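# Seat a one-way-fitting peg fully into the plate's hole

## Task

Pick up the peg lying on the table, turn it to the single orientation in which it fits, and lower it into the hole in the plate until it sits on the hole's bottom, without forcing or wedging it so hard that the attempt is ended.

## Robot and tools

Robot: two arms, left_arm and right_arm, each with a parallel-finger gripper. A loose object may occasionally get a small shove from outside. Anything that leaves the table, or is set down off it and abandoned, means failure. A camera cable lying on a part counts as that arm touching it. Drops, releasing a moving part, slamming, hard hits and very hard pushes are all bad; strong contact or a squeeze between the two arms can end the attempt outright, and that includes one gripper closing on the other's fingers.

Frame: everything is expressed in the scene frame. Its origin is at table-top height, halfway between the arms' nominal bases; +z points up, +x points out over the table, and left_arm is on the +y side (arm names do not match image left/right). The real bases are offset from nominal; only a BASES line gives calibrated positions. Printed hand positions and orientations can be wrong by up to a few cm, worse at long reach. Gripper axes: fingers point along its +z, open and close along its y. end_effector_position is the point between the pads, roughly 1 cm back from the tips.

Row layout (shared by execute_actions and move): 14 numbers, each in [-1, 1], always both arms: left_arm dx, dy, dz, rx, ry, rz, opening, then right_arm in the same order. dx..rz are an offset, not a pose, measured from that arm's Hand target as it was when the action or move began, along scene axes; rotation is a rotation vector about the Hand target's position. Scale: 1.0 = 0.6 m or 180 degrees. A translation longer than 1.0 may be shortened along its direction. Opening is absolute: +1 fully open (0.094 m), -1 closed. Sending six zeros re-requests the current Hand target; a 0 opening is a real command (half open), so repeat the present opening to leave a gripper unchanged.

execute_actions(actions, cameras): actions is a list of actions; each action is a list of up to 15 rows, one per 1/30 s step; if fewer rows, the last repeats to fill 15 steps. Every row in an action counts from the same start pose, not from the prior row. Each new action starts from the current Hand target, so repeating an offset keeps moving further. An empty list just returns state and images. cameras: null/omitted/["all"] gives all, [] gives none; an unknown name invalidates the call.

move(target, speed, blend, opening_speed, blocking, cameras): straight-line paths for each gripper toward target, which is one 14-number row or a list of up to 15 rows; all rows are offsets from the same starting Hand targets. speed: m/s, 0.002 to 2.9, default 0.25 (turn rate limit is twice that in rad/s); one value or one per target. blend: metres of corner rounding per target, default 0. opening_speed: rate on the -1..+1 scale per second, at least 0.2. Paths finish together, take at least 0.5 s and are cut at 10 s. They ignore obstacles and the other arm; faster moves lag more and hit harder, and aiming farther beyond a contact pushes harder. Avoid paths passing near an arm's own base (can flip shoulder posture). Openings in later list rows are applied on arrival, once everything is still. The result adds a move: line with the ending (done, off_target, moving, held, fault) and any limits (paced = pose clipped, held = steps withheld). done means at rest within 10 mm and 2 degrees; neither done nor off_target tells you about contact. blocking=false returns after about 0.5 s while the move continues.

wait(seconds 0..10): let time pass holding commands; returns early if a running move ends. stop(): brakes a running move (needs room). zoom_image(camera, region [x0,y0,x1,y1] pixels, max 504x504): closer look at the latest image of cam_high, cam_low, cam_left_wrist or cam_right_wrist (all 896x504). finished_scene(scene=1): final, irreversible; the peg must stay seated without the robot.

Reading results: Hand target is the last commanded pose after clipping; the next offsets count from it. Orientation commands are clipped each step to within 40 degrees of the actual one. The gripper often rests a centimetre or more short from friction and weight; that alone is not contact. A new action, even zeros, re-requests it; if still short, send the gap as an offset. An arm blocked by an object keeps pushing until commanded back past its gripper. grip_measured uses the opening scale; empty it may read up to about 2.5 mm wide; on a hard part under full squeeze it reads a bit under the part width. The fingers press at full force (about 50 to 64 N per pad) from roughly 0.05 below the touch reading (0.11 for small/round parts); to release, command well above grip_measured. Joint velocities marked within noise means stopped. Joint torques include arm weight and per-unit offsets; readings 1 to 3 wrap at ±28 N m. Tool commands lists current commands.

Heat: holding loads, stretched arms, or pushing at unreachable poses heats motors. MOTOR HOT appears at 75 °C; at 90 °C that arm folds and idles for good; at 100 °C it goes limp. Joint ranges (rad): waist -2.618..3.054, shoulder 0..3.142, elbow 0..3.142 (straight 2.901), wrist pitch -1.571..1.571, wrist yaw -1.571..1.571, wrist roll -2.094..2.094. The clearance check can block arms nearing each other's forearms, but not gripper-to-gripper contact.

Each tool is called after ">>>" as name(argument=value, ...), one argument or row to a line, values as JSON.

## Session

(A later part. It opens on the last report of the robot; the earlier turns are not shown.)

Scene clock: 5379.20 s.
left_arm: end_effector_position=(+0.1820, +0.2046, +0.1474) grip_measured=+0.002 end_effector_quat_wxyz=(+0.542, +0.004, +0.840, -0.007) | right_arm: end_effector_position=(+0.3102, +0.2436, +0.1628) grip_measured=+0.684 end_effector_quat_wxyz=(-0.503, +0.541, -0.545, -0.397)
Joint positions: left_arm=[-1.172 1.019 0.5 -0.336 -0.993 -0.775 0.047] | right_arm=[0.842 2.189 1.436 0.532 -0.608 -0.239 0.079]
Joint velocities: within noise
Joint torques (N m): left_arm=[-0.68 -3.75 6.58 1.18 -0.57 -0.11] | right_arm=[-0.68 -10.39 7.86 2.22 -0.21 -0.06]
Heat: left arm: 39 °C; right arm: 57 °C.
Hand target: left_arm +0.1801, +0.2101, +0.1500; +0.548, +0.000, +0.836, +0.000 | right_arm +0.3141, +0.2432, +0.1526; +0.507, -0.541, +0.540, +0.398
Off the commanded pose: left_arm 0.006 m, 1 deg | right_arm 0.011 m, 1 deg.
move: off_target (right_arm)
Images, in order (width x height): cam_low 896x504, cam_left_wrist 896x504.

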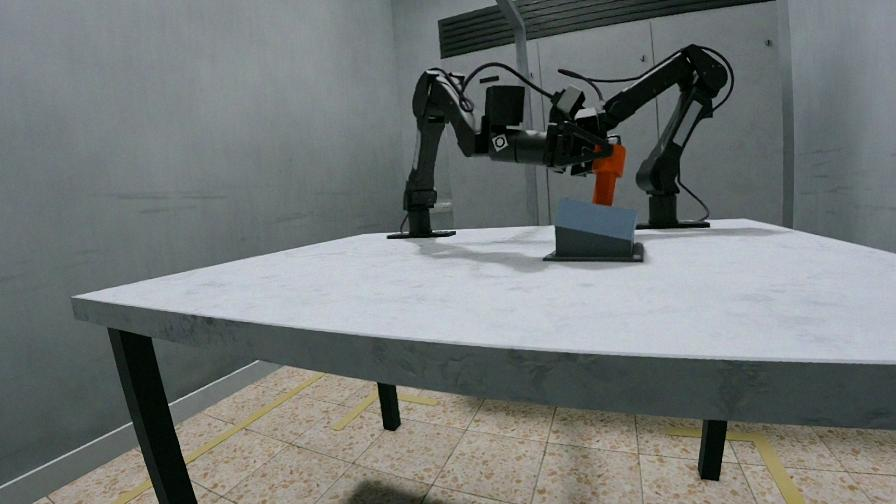

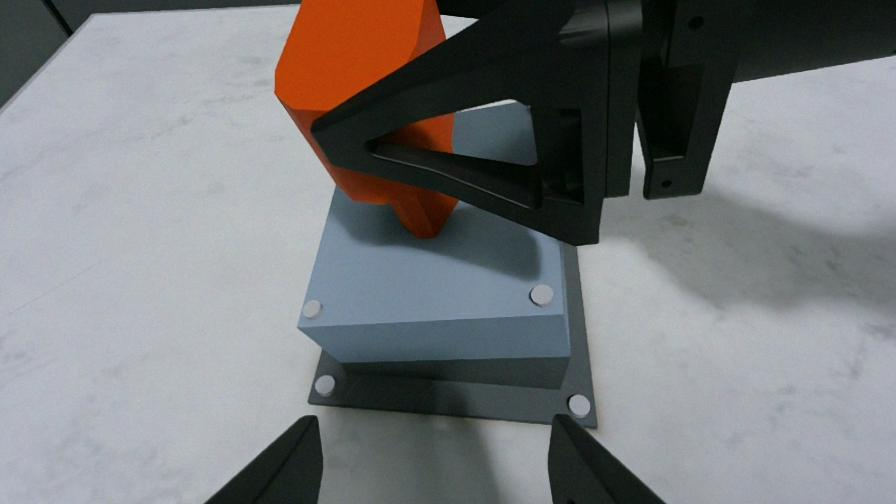

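>>> move(
  target=[
    [0,0,0,0,0,0,0.0,0.0017,-0.0050,-0.0160,-0.0066,0.0045,0.0006,0.45],
  ],
  speed=0.01,
  cameras=["cam_low","cam_left_wrist"],
)

>>> zoom_image(
  camera="cam_left_wrist",
  region=[395, 205, 450, 245],
)

>>> zoom_image(
  camera="cam_low",
  region=[580, 180, 630, 220],
)

Scene clock: 5419.23 s.
left_arm: end_effector_position=(+0.1820, +0.2046, +0.1474) grip_measured=+0.002 end_effector_quat_wxyz=(+0.542, +0.004, +0.840, -0.007) | right_arm: end_effector_position=(+0.3114, +0.2423, +0.1567) grip_measured=+0.684 end_effector_quat_wxyz=(-0.499, +0.541, -0.549, -0.397)
Joint positions: left_arm=[-1.172 1.019 0.5 -0.336 -0.993 -0.775 0.047] | right_arm=[0.839 2.197 1.433 0.533 -0.611 -0.24 0.079]
Joint velocities: within noise
Joint torques (N m): left_arm=[-0.66 -3.77 6.57 1.17 -0.57 -0.12] | right_arm=[-0.84 -10.47 7.69 2.05 -0.27 -0.11]
Heat: left arm: 39 °C; right arm: 51 °C.
Hand target: left_arm +0.1801, +0.2101, +0.1500; +0.548, +0.000, +0.836, +0.000 | right_arm +0.3150, +0.2404, +0.1430; -0.497, +0.544, -0.547, -0.397
Off the commanded pose: left_arm 0.006 m, 1 deg | right_arm 0.014 m, 0 deg.
move: off_target (right_arm)
Images, in order (width x height): cam_low 896x504, cam_left_wrist 896x504.

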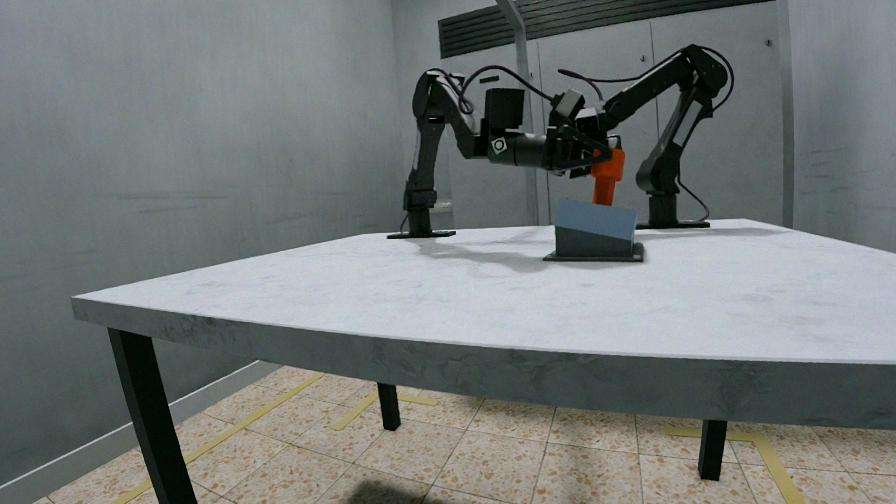

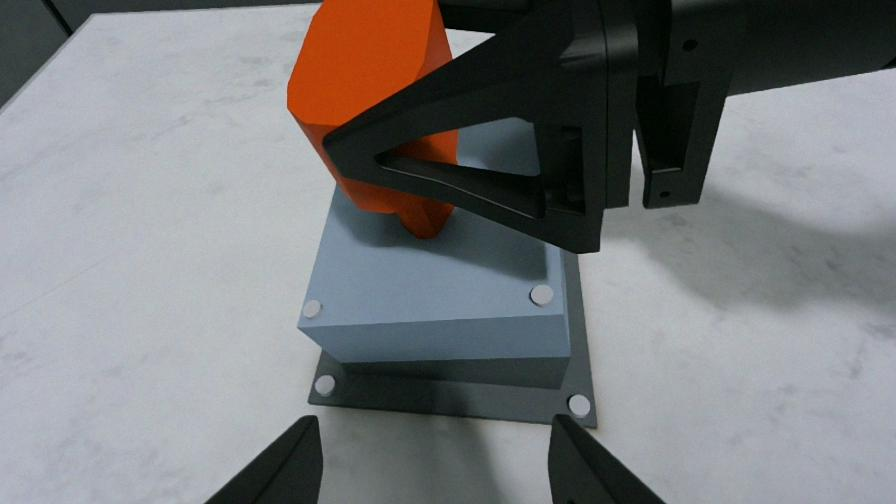

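Scaled by 9.164 from the camera's 896x504 image, which has a finer 1280x720 frame.

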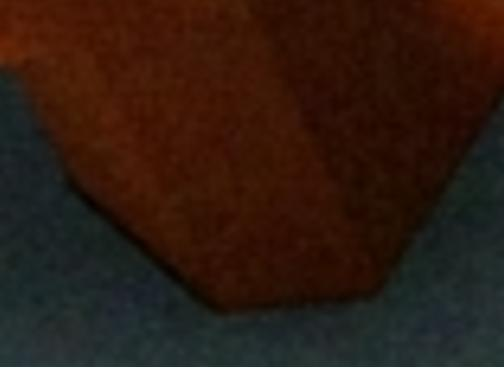

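Scaled by 10.080 from the camera's 896x504 image, which has a finer 1280x720 frame.

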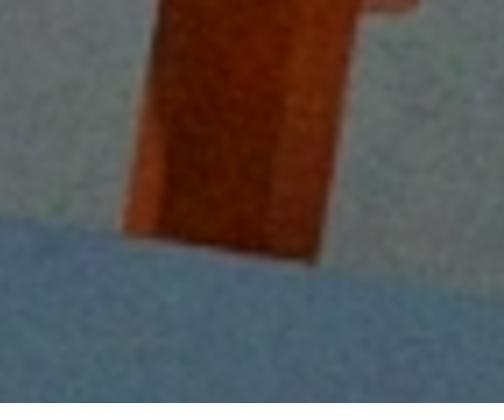

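>>> zoom_image(
  camera="cam_low",
  region=[575, 135, 645, 215],
)

>>> zoom_image(
  camera="cam_left_wrist",
  region=[340, 180, 470, 250],
)

Scaled by 6.300 from the camera's 896x504 image, which has a finer 1280x720 frame.

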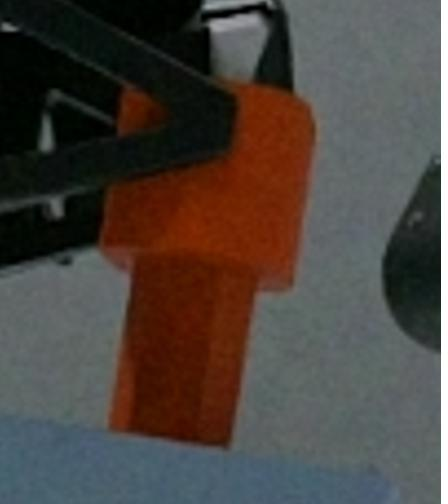

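Scaled by 3.877 from the camera's 896x504 image, which has a finer 1280x720 frame.

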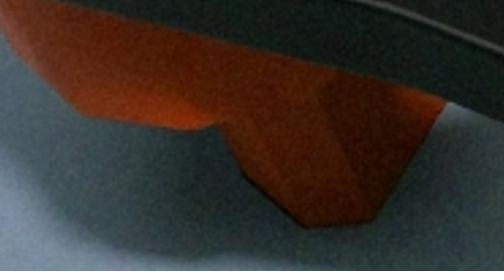

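>>> zoom_image(
  camera="cam_left_wrist",
  region=[385, 200, 425, 240],
)

>>> zoom_image(
  camera="cam_left_wrist",
  region=[405, 190, 465, 250],
)

Scaled by 12.600 from the camera's 896x504 image, which has a finer 1280x720 frame.

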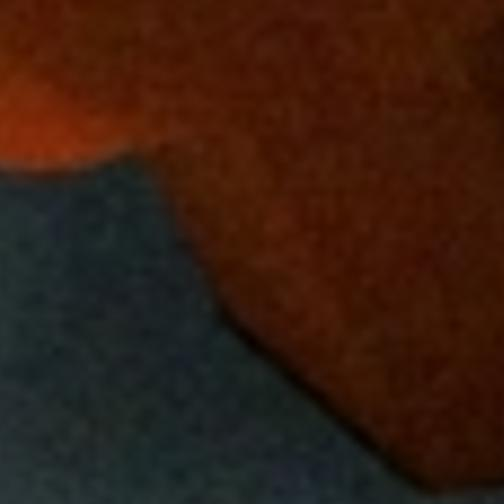

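Scaled by 8.400 from the camera's 896x504 image, which has a finer 1280x720 frame.

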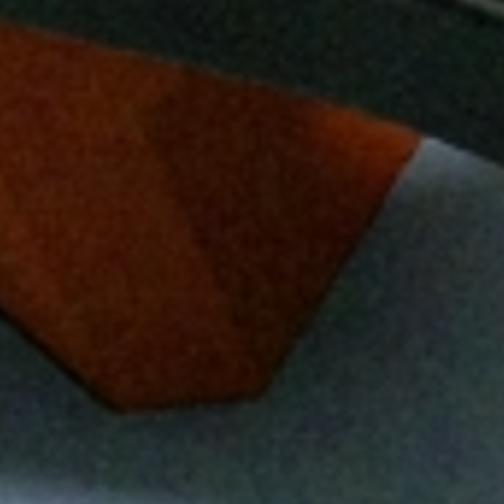

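>>> wait(
  seconds=0.1,
  cameras=["cam_right_wrist","cam_left_wrist"],
)

>>> zoom_image(
  camera="cam_right_wrist",
  region=[200, 320, 704, 504],
)

Scene clock: 5534.00 s.
left_arm: end_effector_position=(+0.1820, +0.2046, +0.1474) grip_measured=+0.002 end_effector_quat_wxyz=(+0.542, +0.004, +0.840, -0.007) | right_arm: end_effector_position=(+0.3114, +0.2423, +0.1567) grip_measured=+0.684 end_effector_quat_wxyz=(-0.499, +0.541, -0.549, -0.397)
Joint positions: left_arm=[-1.172 1.019 0.5 -0.336 -0.993 -0.775 0.047] | right_arm=[0.839 2.197 1.433 0.533 -0.611 -0.24 0.079]
Joint velocities: within noise
Joint torques (N m): left_arm=[-0.7 -3.77 6.54 1.18 -0.57 -0.11] | right_arm=[-0.85 -10.45 7.69 2.05 -0.27 -0.11]
Heat: left arm: 39 °C; right arm: 59 °C.
Hand target: left_arm +0.1801, +0.2101, +0.1500; +0.548, +0.000, +0.836, +0.000 | right_arm +0.3150, +0.2404, +0.1430; -0.497, +0.544, -0.547, -0.397
Tool commands: left_gripper/opening=+0.0 right_gripper/opening=+0.45
Off the commanded pose: left_arm 0.006 m, 1 deg | right_arm 0.014 m, 0 deg.
wait: 0.10 s; at rest from the start
Images, in order (width x height): cam_left_wrist 896x504, cam_right_wrist 896x504.

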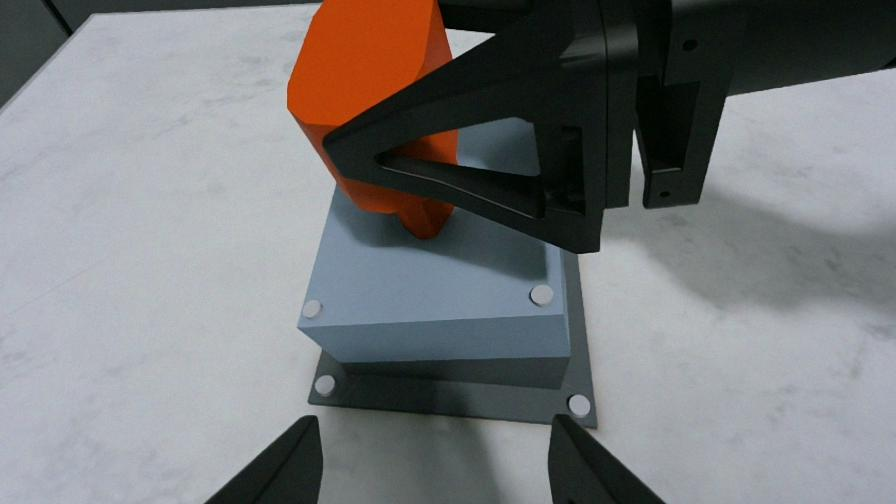

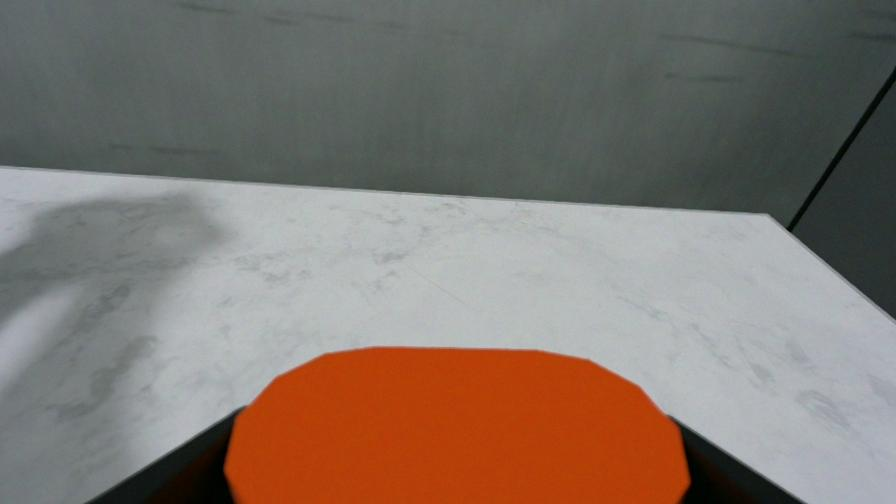

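Scaled by 1.000.

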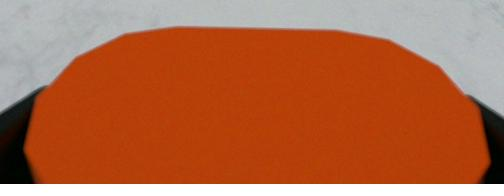

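>>> zoom_image(
  camera="cam_low",
  region=[588, 175, 623, 210],
)

>>> zoom_image(
  camera="cam_low",
  region=[588, 145, 630, 187],
)

This scene's latest camera images include none from cam_low. They are from: cam_left_wrist, cam_right_wrist. cam_low's image comes with the result of a call that names it in "cameras".

This scene's latest camera images include none from cam_low. They are from: cam_left_wrist, cam_right_wrist. cam_low's image comes with the result of a call that names it in "cameras".

>>> wait(
  seconds=0.1,
  cameras=["cam_low","cam_left_wrist"],
)

>>> zoom_image(
  camera="cam_low",
  region=[588, 175, 623, 210],
)

>>> zoom_image(
  camera="cam_low",
  region=[588, 145, 630, 187],
)

Scene clock: 5570.87 s.
left_arm: end_effector_position=(+0.1820, +0.2046, +0.1474) grip_measured=+0.002 end_effector_quat_wxyz=(+0.542, +0.004, +0.840, -0.007) | right_arm: end_effector_position=(+0.3114, +0.2423, +0.1567) grip_measured=+0.684 end_effector_quat_wxyz=(-0.499, +0.541, -0.549, -0.397)
Joint positions: left_arm=[-1.172 1.019 0.5 -0.336 -0.993 -0.775 0.047] | right_arm=[0.839 2.197 1.433 0.533 -0.611 -0.24 0.079]
Joint velocities: within noise
Joint torques (N m): left_arm=[-0.7 -3.79 6.58 1.18 -0.56 -0.11] | right_arm=[-0.85 -10.47 7.71 2.05 -0.27 -0.11]
Heat: left arm: 39 °C; right arm: 59 °C.
Hand target: left_arm +0.1801, +0.2101, +0.1500; +0.548, +0.000, +0.836, +0.000 | right_arm +0.3150, +0.2404, +0.1430; -0.497, +0.544, -0.547, -0.397
Tool commands: left_gripper/opening=+0.0 right_gripper/opening=+0.45
Off the commanded pose: left_arm 0.006 m, 1 deg | right_arm 0.014 m, 0 deg.
wait: 0.10 s; at rest from the start
Images, in order (width x height): cam_low 896x504, cam_left_wrist 896x504.

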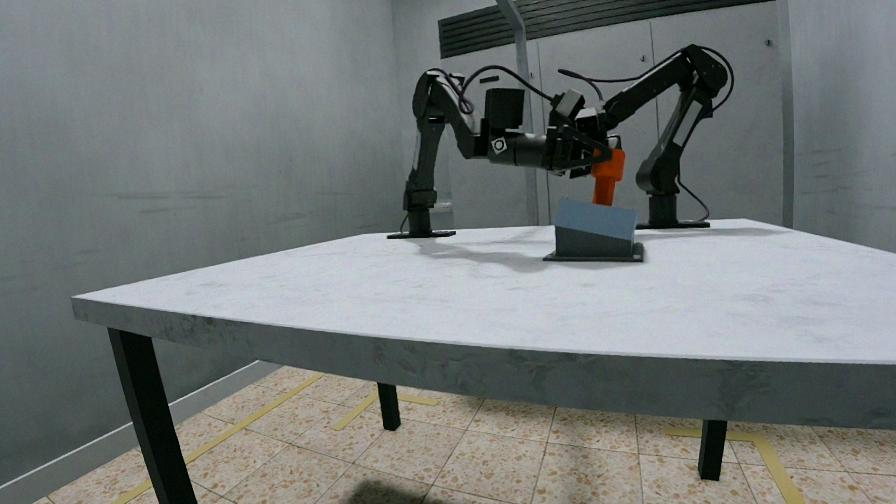

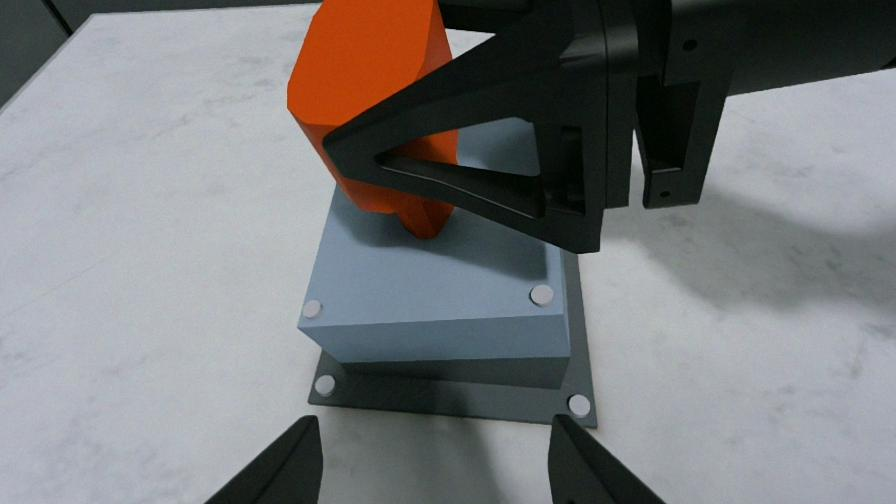

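Scaled by 14.400 from the camera's 896x504 image, which has a finer 1280x720 frame.

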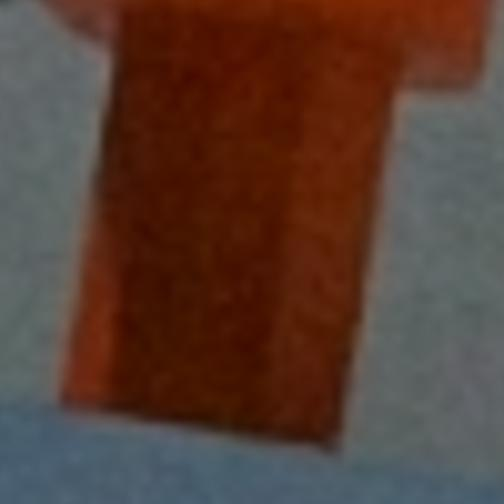

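Scaled by 12.000 from the camera's 896x504 image, which has a finer 1280x720 frame.

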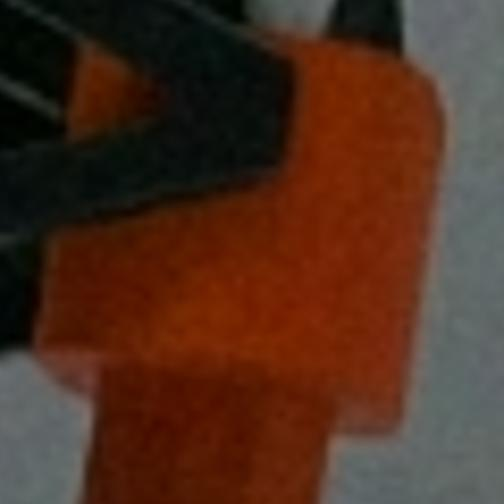

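>>> move(
  target=[
    [0,0,0,0,0,0,0.0,0.0008,-0.0010,-0.0102,-0.0044,0.0004,-0.0003,0.45],
  ],
  speed=0.02,
  cameras=["cam_low","cam_left_wrist"],
)

>>> zoom_image(
  camera="cam_low",
  region=[575, 145, 645, 215],
)

>>> zoom_image(
  camera="cam_left_wrist",
  region=[380, 180, 470, 250],
)

Scene clock: 5619.00 s.
left_arm: end_effector_position=(+0.1820, +0.2046, +0.1474) grip_measured=+0.002 end_effector_quat_wxyz=(+0.542, +0.004, +0.840, -0.007) | right_arm: end_effector_position=(+0.3113, +0.2424, +0.1555) grip_measured=+0.684 end_effector_quat_wxyz=(-0.499, +0.543, -0.548, -0.396)
Joint positions: left_arm=[-1.172 1.019 0.5 -0.336 -0.993 -0.775 0.047] | right_arm=[0.839 2.199 1.433 0.534 -0.613 -0.245 0.079]
Joint velocities: within noise
Joint torques (N m): left_arm=[-0.68 -3.77 6.61 1.18 -0.56 -0.12] | right_arm=[-0.92 -10.15 7.57 1.94 -0.22 -0.15]
Heat: left arm: 39 °C; right arm: 59 °C.
Hand target: left_arm +0.1801, +0.2101, +0.1500; +0.548, +0.000, +0.836, +0.000 | right_arm +0.3155, +0.2398, +0.1368; -0.493, +0.547, -0.550, -0.393
Off the commanded pose: left_arm 0.006 m, 1 deg | right_arm 0.019 m, 1 deg.
move: off_target (right_arm)
Images, in order (width x height): cam_low 896x504, cam_left_wrist 896x504.

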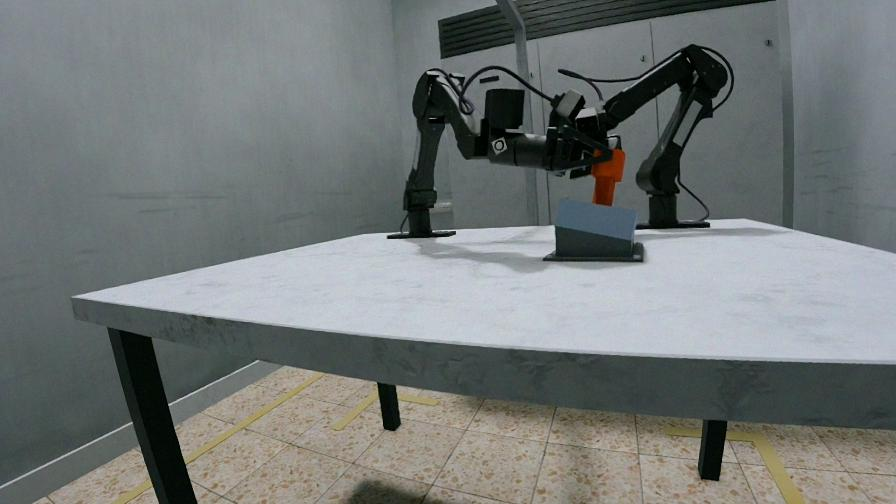

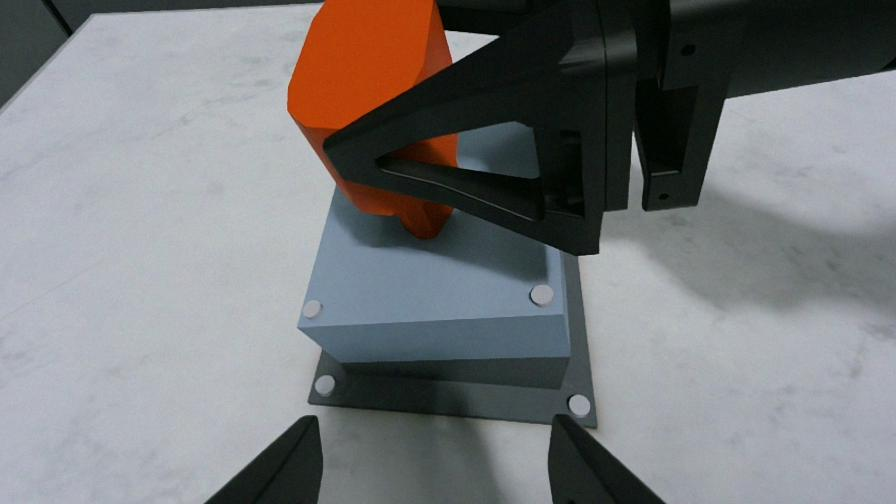

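Scaled by 7.200 from the camera's 896x504 image, which has a finer 1280x720 frame.

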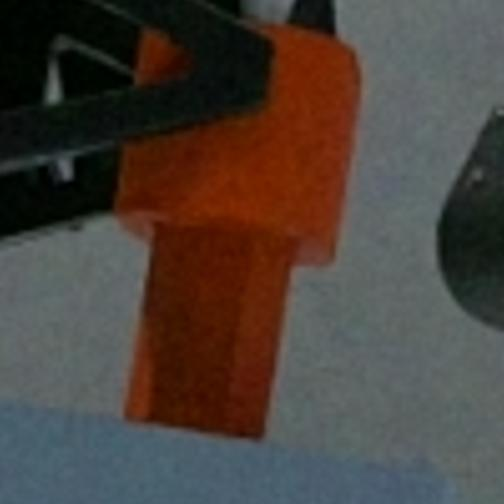

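Scaled by 5.600 from the camera's 896x504 image, which has a finer 1280x720 frame.

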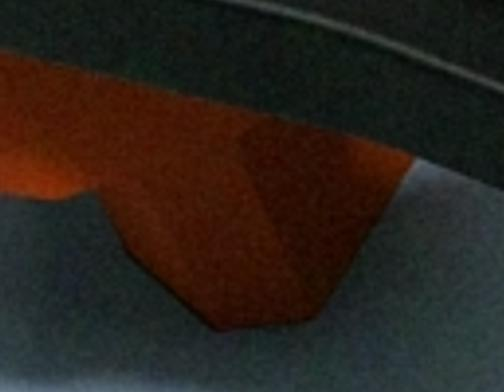

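>>> move(
  target=[
    [0,0,0,0,0,0,0.0,0.0009,-0.0037,-0.0128,-0.0039,0.0026,0.0003,0.45],
  ],
  speed=0.02,
  cameras=["cam_low","cam_left_wrist"],
)

>>> zoom_image(
  camera="cam_low",
  region=[575, 145, 645, 215],
)

>>> zoom_image(
  camera="cam_left_wrist",
  region=[380, 180, 470, 250],
)

Scene clock: 5640.17 s.
left_arm: end_effector_position=(+0.1820, +0.2046, +0.1474) grip_measured=+0.002 end_effector_quat_wxyz=(+0.542, +0.004, +0.840, -0.007) | right_arm: end_effector_position=(+0.3112, +0.2420, +0.1552) grip_measured=+0.684 end_effector_quat_wxyz=(-0.500, +0.543, -0.547, -0.396)
Joint positions: left_arm=[-1.172 1.019 0.5 -0.336 -0.993 -0.775 0.047] | right_arm=[0.838 2.199 1.429 0.539 -0.613 -0.246 0.079]
Joint velocities: within noise
Joint torques (N m): left_arm=[-0.69 -3.78 6.58 1.18 -0.57 -0.12] | right_arm=[-1.26 -9.57 7.1 1.83 -0.27 -0.18]
Heat: left arm: 39 °C; right arm: 54 °C.
Hand target: left_arm +0.1801, +0.2101, +0.1500; +0.548, +0.000, +0.836, +0.000 | right_arm +0.3161, +0.2374, +0.1291; -0.487, +0.549, -0.554, -0.392
Off the commanded pose: left_arm 0.006 m, 1 deg | right_arm 0.027 m, 2 deg.
move: off_target (right_arm)
Images, in order (width x height): cam_low 896x504, cam_left_wrist 896x504.

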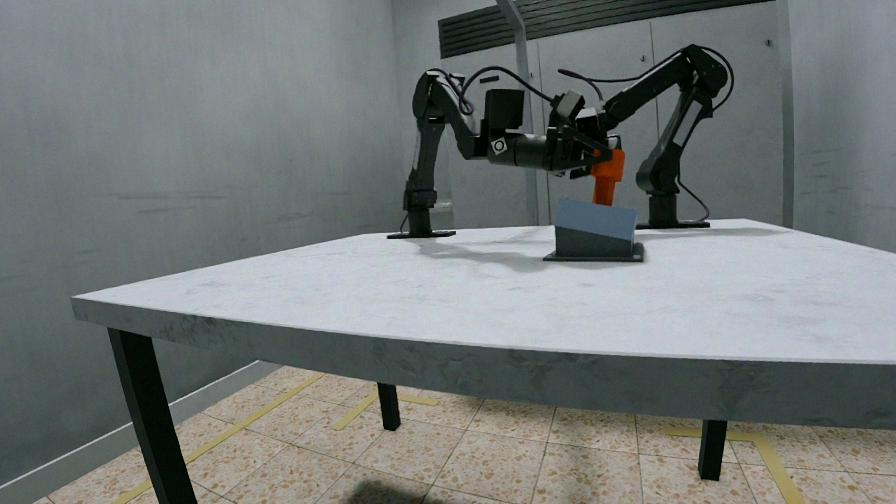

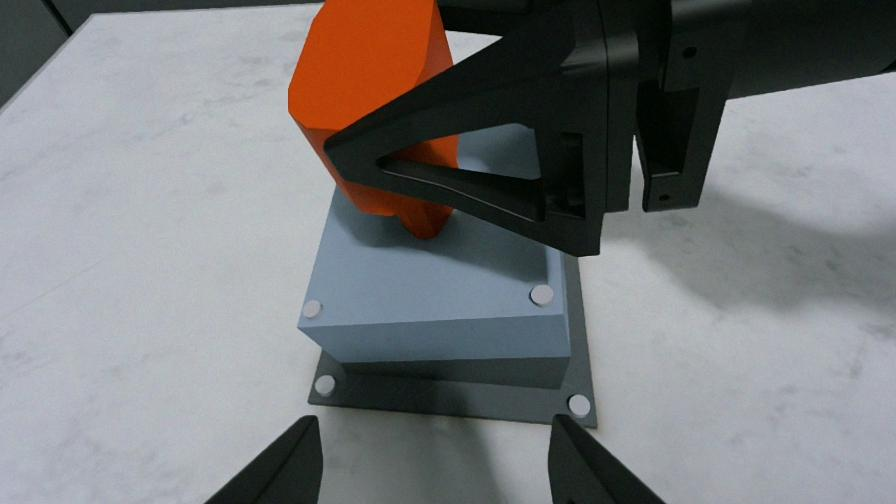

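Scaled by 7.200 from the camera's 896x504 image, which has a finer 1280x720 frame.

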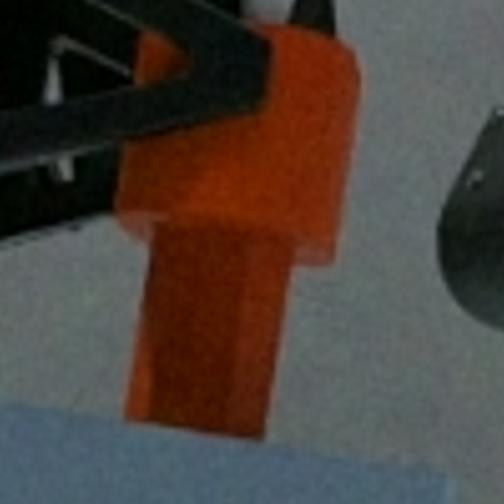

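Scaled by 5.600 from the camera's 896x504 image, which has a finer 1280x720 frame.

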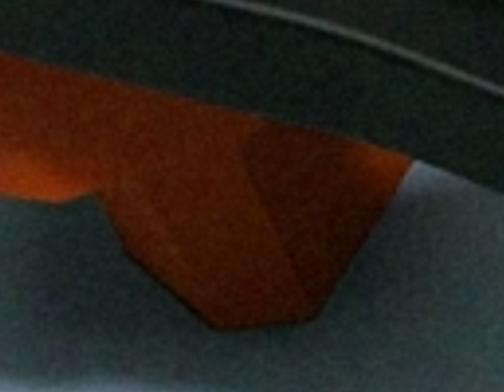

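>>> zoom_image(
  camera="cam_left_wrist",
  region=[270, 0, 490, 250],
)

>>> zoom_image(
  camera="cam_left_wrist",
  region=[275, 90, 395, 220],
)

Scaled by 2.016 from the camera's 896x504 image, which has a finer 1280x720 frame.

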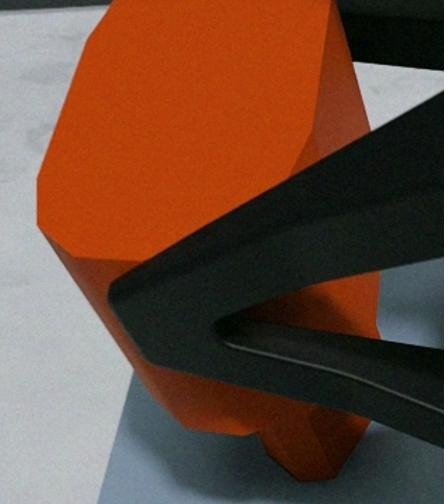

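Scaled by 3.877 from the camera's 896x504 image, which has a finer 1280x720 frame.

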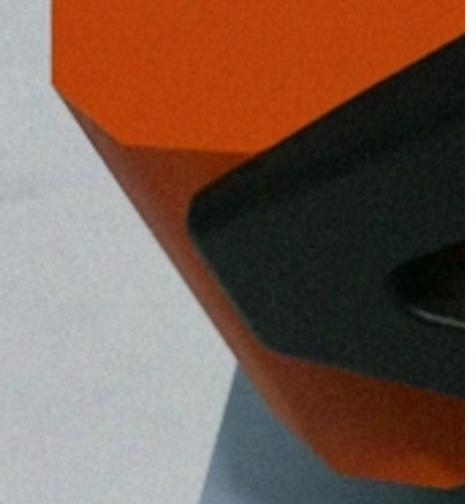

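>>> zoom_image(
  camera="cam_left_wrist",
  region=[290, 315, 350, 375],
)

>>> zoom_image(
  camera="cam_left_wrist",
  region=[540, 305, 600, 365],
)

>>> zoom_image(
  camera="cam_left_wrist",
  region=[540, 270, 600, 330],
)

Scaled by 8.400 from the camera's 896x504 image, which has a finer 1280x720 frame.

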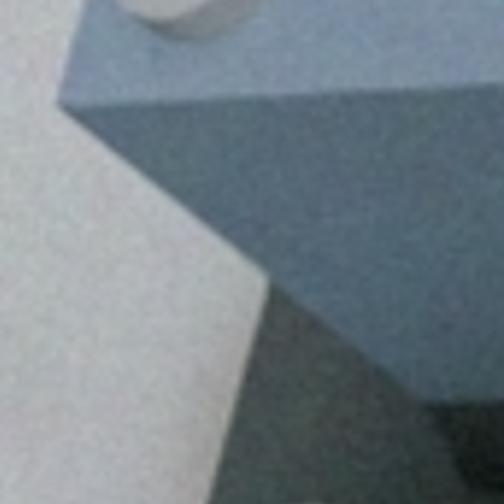

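Scaled by 8.400 from the camera's 896x504 image, which has a finer 1280x720 frame.

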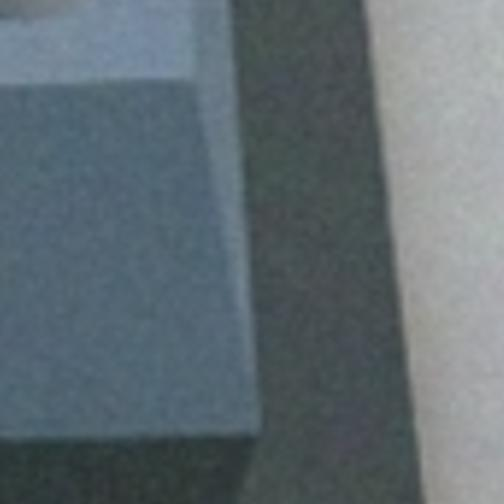

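Scaled by 8.400 from the camera's 896x504 image, which has a finer 1280x720 frame.

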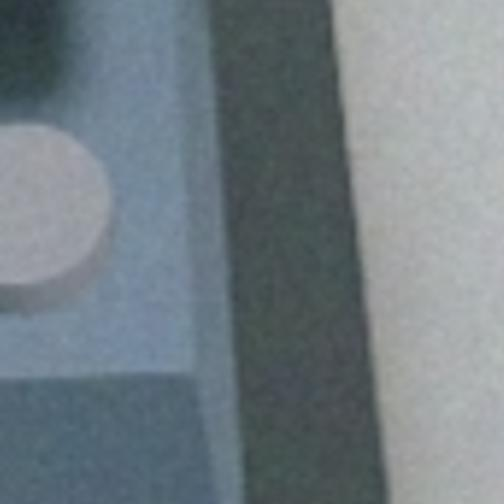

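>>> zoom_image(
  camera="cam_left_wrist",
  region=[420, 0, 480, 75],
)

>>> zoom_image(
  camera="cam_left_wrist",
  region=[440, 120, 480, 170],
)

>>> zoom_image(
  camera="cam_left_wrist",
  region=[280, 100, 350, 200],
)

Scaled by 6.720 from the camera's 896x504 image, which has a finer 1280x720 frame.

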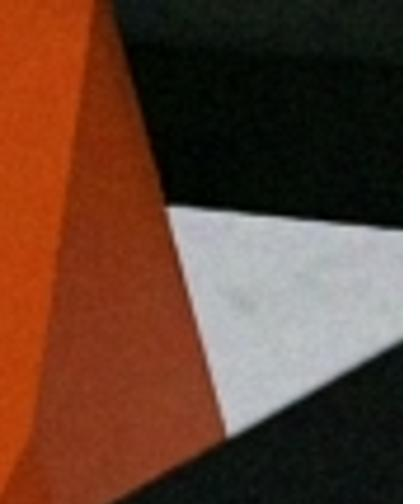

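Scaled by 10.080 from the camera's 896x504 image, which has a finer 1280x720 frame.

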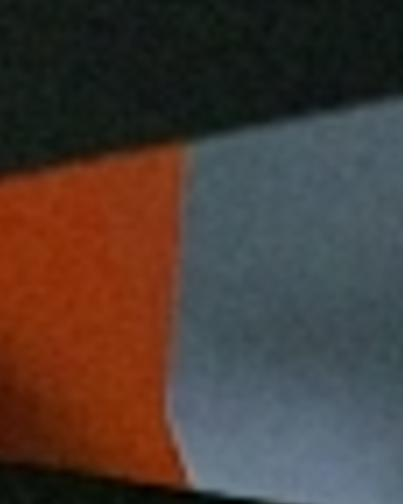

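Scaled by 5.040 from the camera's 896x504 image, which has a finer 1280x720 frame.

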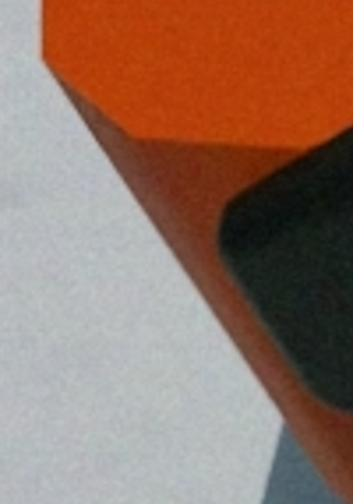

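>>> move(
  target=[
    [0,0,0,0,0,0,0.0,-0.0051,0.0020,-0.0117,-0.0075,0.0099,-0.0006,0.45],
  ],
  speed=0.01,
  cameras=["cam_low","cam_left_wrist"],
)

>>> zoom_image(
  camera="cam_low",
  region=[575, 145, 645, 215],
)

>>> zoom_image(
  camera="cam_left_wrist",
  region=[380, 180, 470, 250],
)

Scene clock: 5818.40 s.
left_arm: end_effector_position=(+0.1820, +0.2046, +0.1474) grip_measured=+0.002 end_effector_quat_wxyz=(+0.542, +0.004, +0.840, -0.007) | right_arm: end_effector_position=(+0.3112, +0.2420, +0.1552) grip_measured=+0.684 end_effector_quat_wxyz=(-0.500, +0.543, -0.547, -0.396)
Joint positions: left_arm=[-1.172 1.019 0.5 -0.336 -0.993 -0.775 0.047] | right_arm=[0.838 2.199 1.429 0.539 -0.613 -0.246 0.079]
Joint velocities: within noise
Joint torques (N m): left_arm=[-0.66 -3.77 6.56 1.18 -0.57 -0.11] | right_arm=[-0.72 -9.44 7.31 1.5 -0.2 -0.08]
Heat: left arm: 39 °C; right arm: 49 °C.
Hand target: left_arm +0.1801, +0.2101, +0.1500; +0.548, +0.000, +0.836, +0.000 | right_arm +0.3131, +0.2386, +0.1221; -0.473, +0.548, -0.567, -0.394
Off the commanded pose: left_arm 0.006 m, 1 deg | right_arm 0.033 m, 4 deg.
move: off_target (right_arm)
Images, in order (width x height): cam_low 896x504, cam_left_wrist 896x504.

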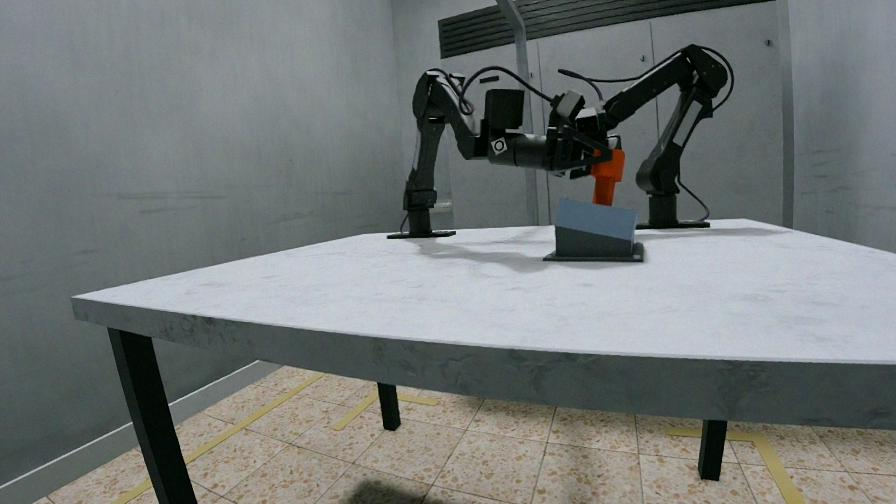

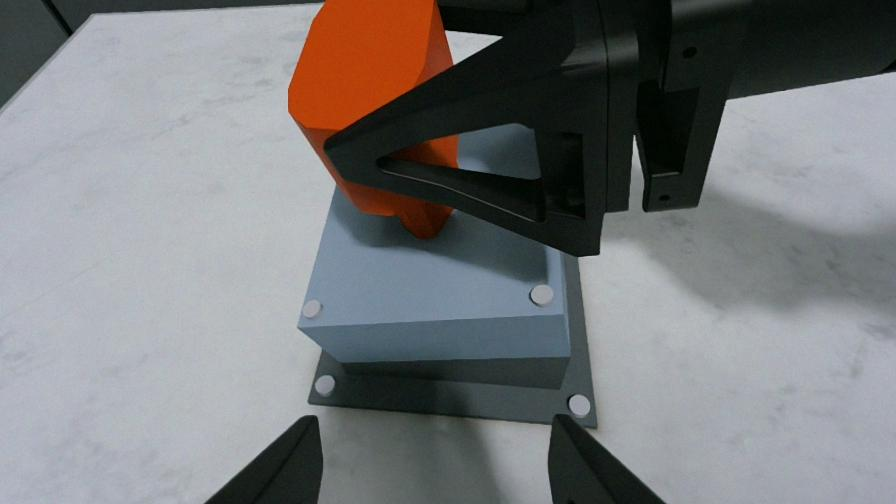

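Scaled by 7.200 from the camera's 896x504 image, which has a finer 1280x720 frame.

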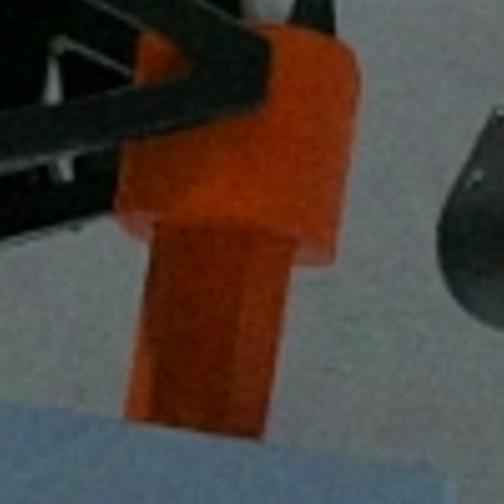

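Scaled by 5.600 from the camera's 896x504 image, which has a finer 1280x720 frame.

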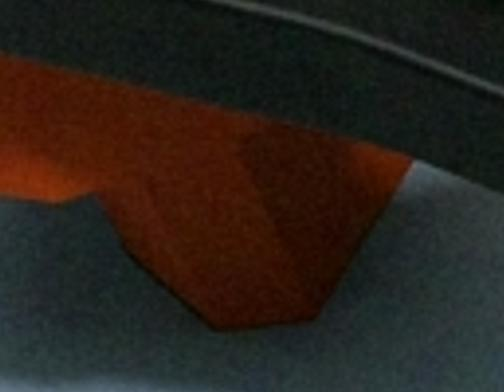

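>>> move(
  target=[
    [0,0,0,0,0,0,0.0,-0.0013,-0.0037,-0.0193,-0.0128,0.0135,-0.0002,0.45],
  ],
  speed=0.015,
  cameras=["cam_low","cam_left_wrist"],
)

Scene clock: 5841.20 s.
left_arm: end_effector_position=(+0.1820, +0.2046, +0.1474) grip_measured=+0.002 end_effector_quat_wxyz=(+0.542, +0.004, +0.840, -0.007) | right_arm: end_effector_position=(+0.3110, +0.2418, +0.1542) grip_measured=+0.684 end_effector_quat_wxyz=(-0.498, +0.543, -0.548, -0.396)
Joint positions: left_arm=[-1.172 1.019 0.5 -0.336 -0.993 -0.775 0.047] | right_arm=[0.838 2.199 1.429 0.534 -0.613 -0.246 0.079]
Joint velocities: within noise
Joint torques (N m): left_arm=[-0.68 -3.78 6.57 1.18 -0.56 -0.11] | right_arm=[-0.88 -9.22 7.68 0.95 -0.22 -0.02]
Heat: left arm: 39 °C; right arm: 49 °C.
Hand target: left_arm +0.1801, +0.2101, +0.1500; +0.548, +0.000, +0.836, +0.000 | right_arm +0.3123, +0.2364, +0.1105; -0.449, +0.549, -0.585, -0.393
Off the commanded pose: left_arm 0.006 m, 1 deg | right_arm 0.044 m, 7 deg.
move: off_target (right_arm)
Images, in order (width x height): cam_low 896x504, cam_left_wrist 896x504.

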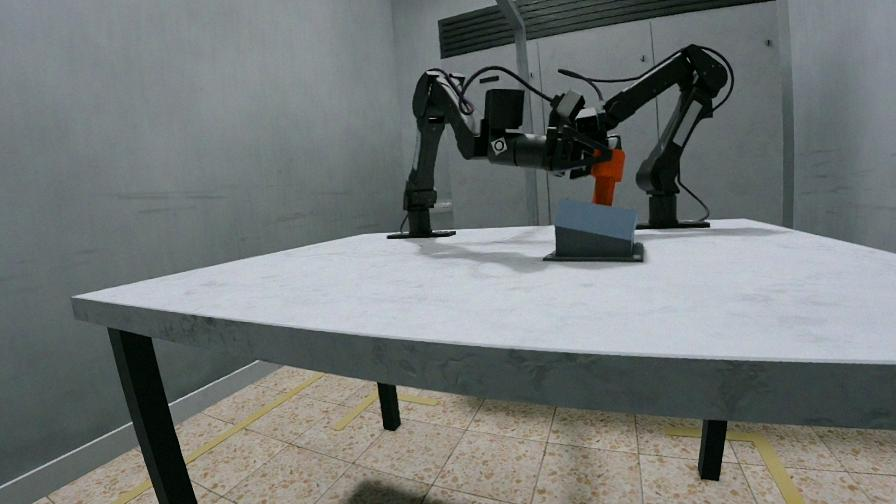

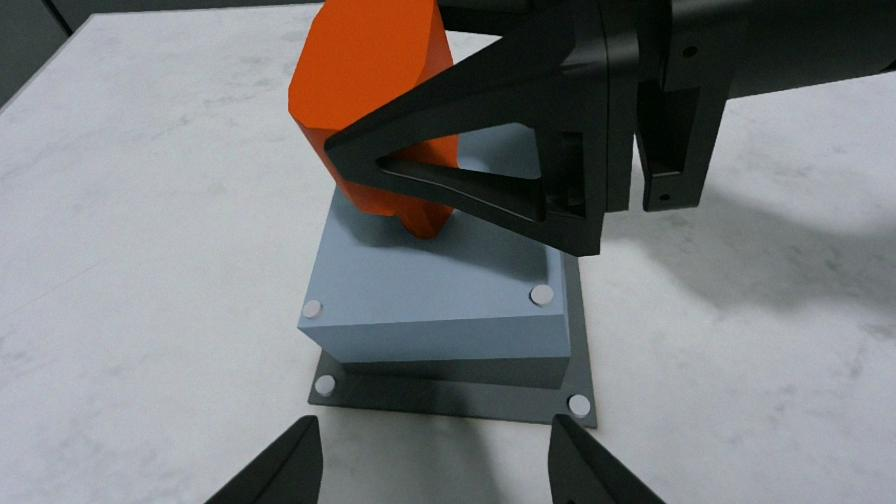

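>>> zoom_image(
  camera="cam_left_wrist",
  region=[310, 180, 360, 240],
)

>>> zoom_image(
  camera="cam_left_wrist",
  region=[530, 230, 590, 290],
)

>>> zoom_image(
  camera="cam_left_wrist",
  region=[290, 240, 340, 300],
)

Scaled by 8.400 from the camera's 896x504 image, which has a finer 1280x720 frame.

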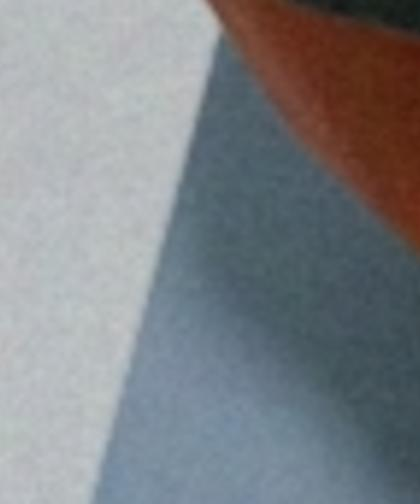

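Scaled by 8.400 from the camera's 896x504 image, which has a finer 1280x720 frame.

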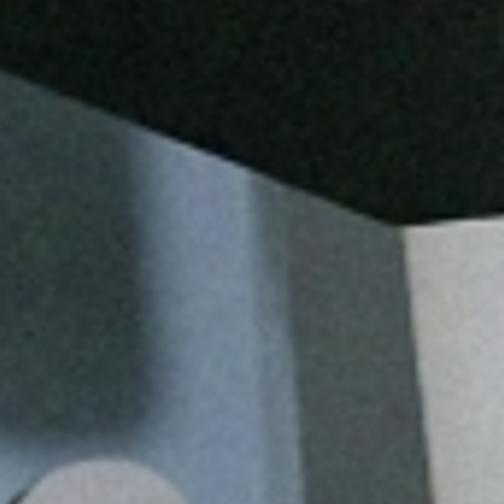

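Scaled by 8.400 from the camera's 896x504 image, which has a finer 1280x720 frame.

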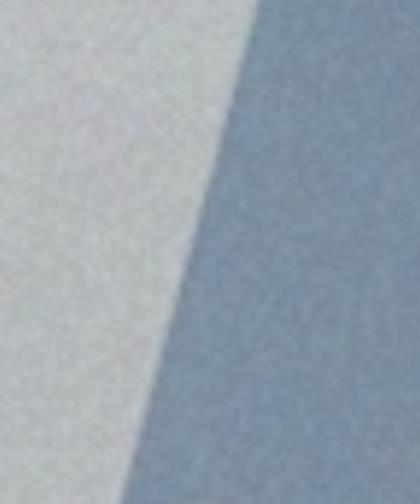

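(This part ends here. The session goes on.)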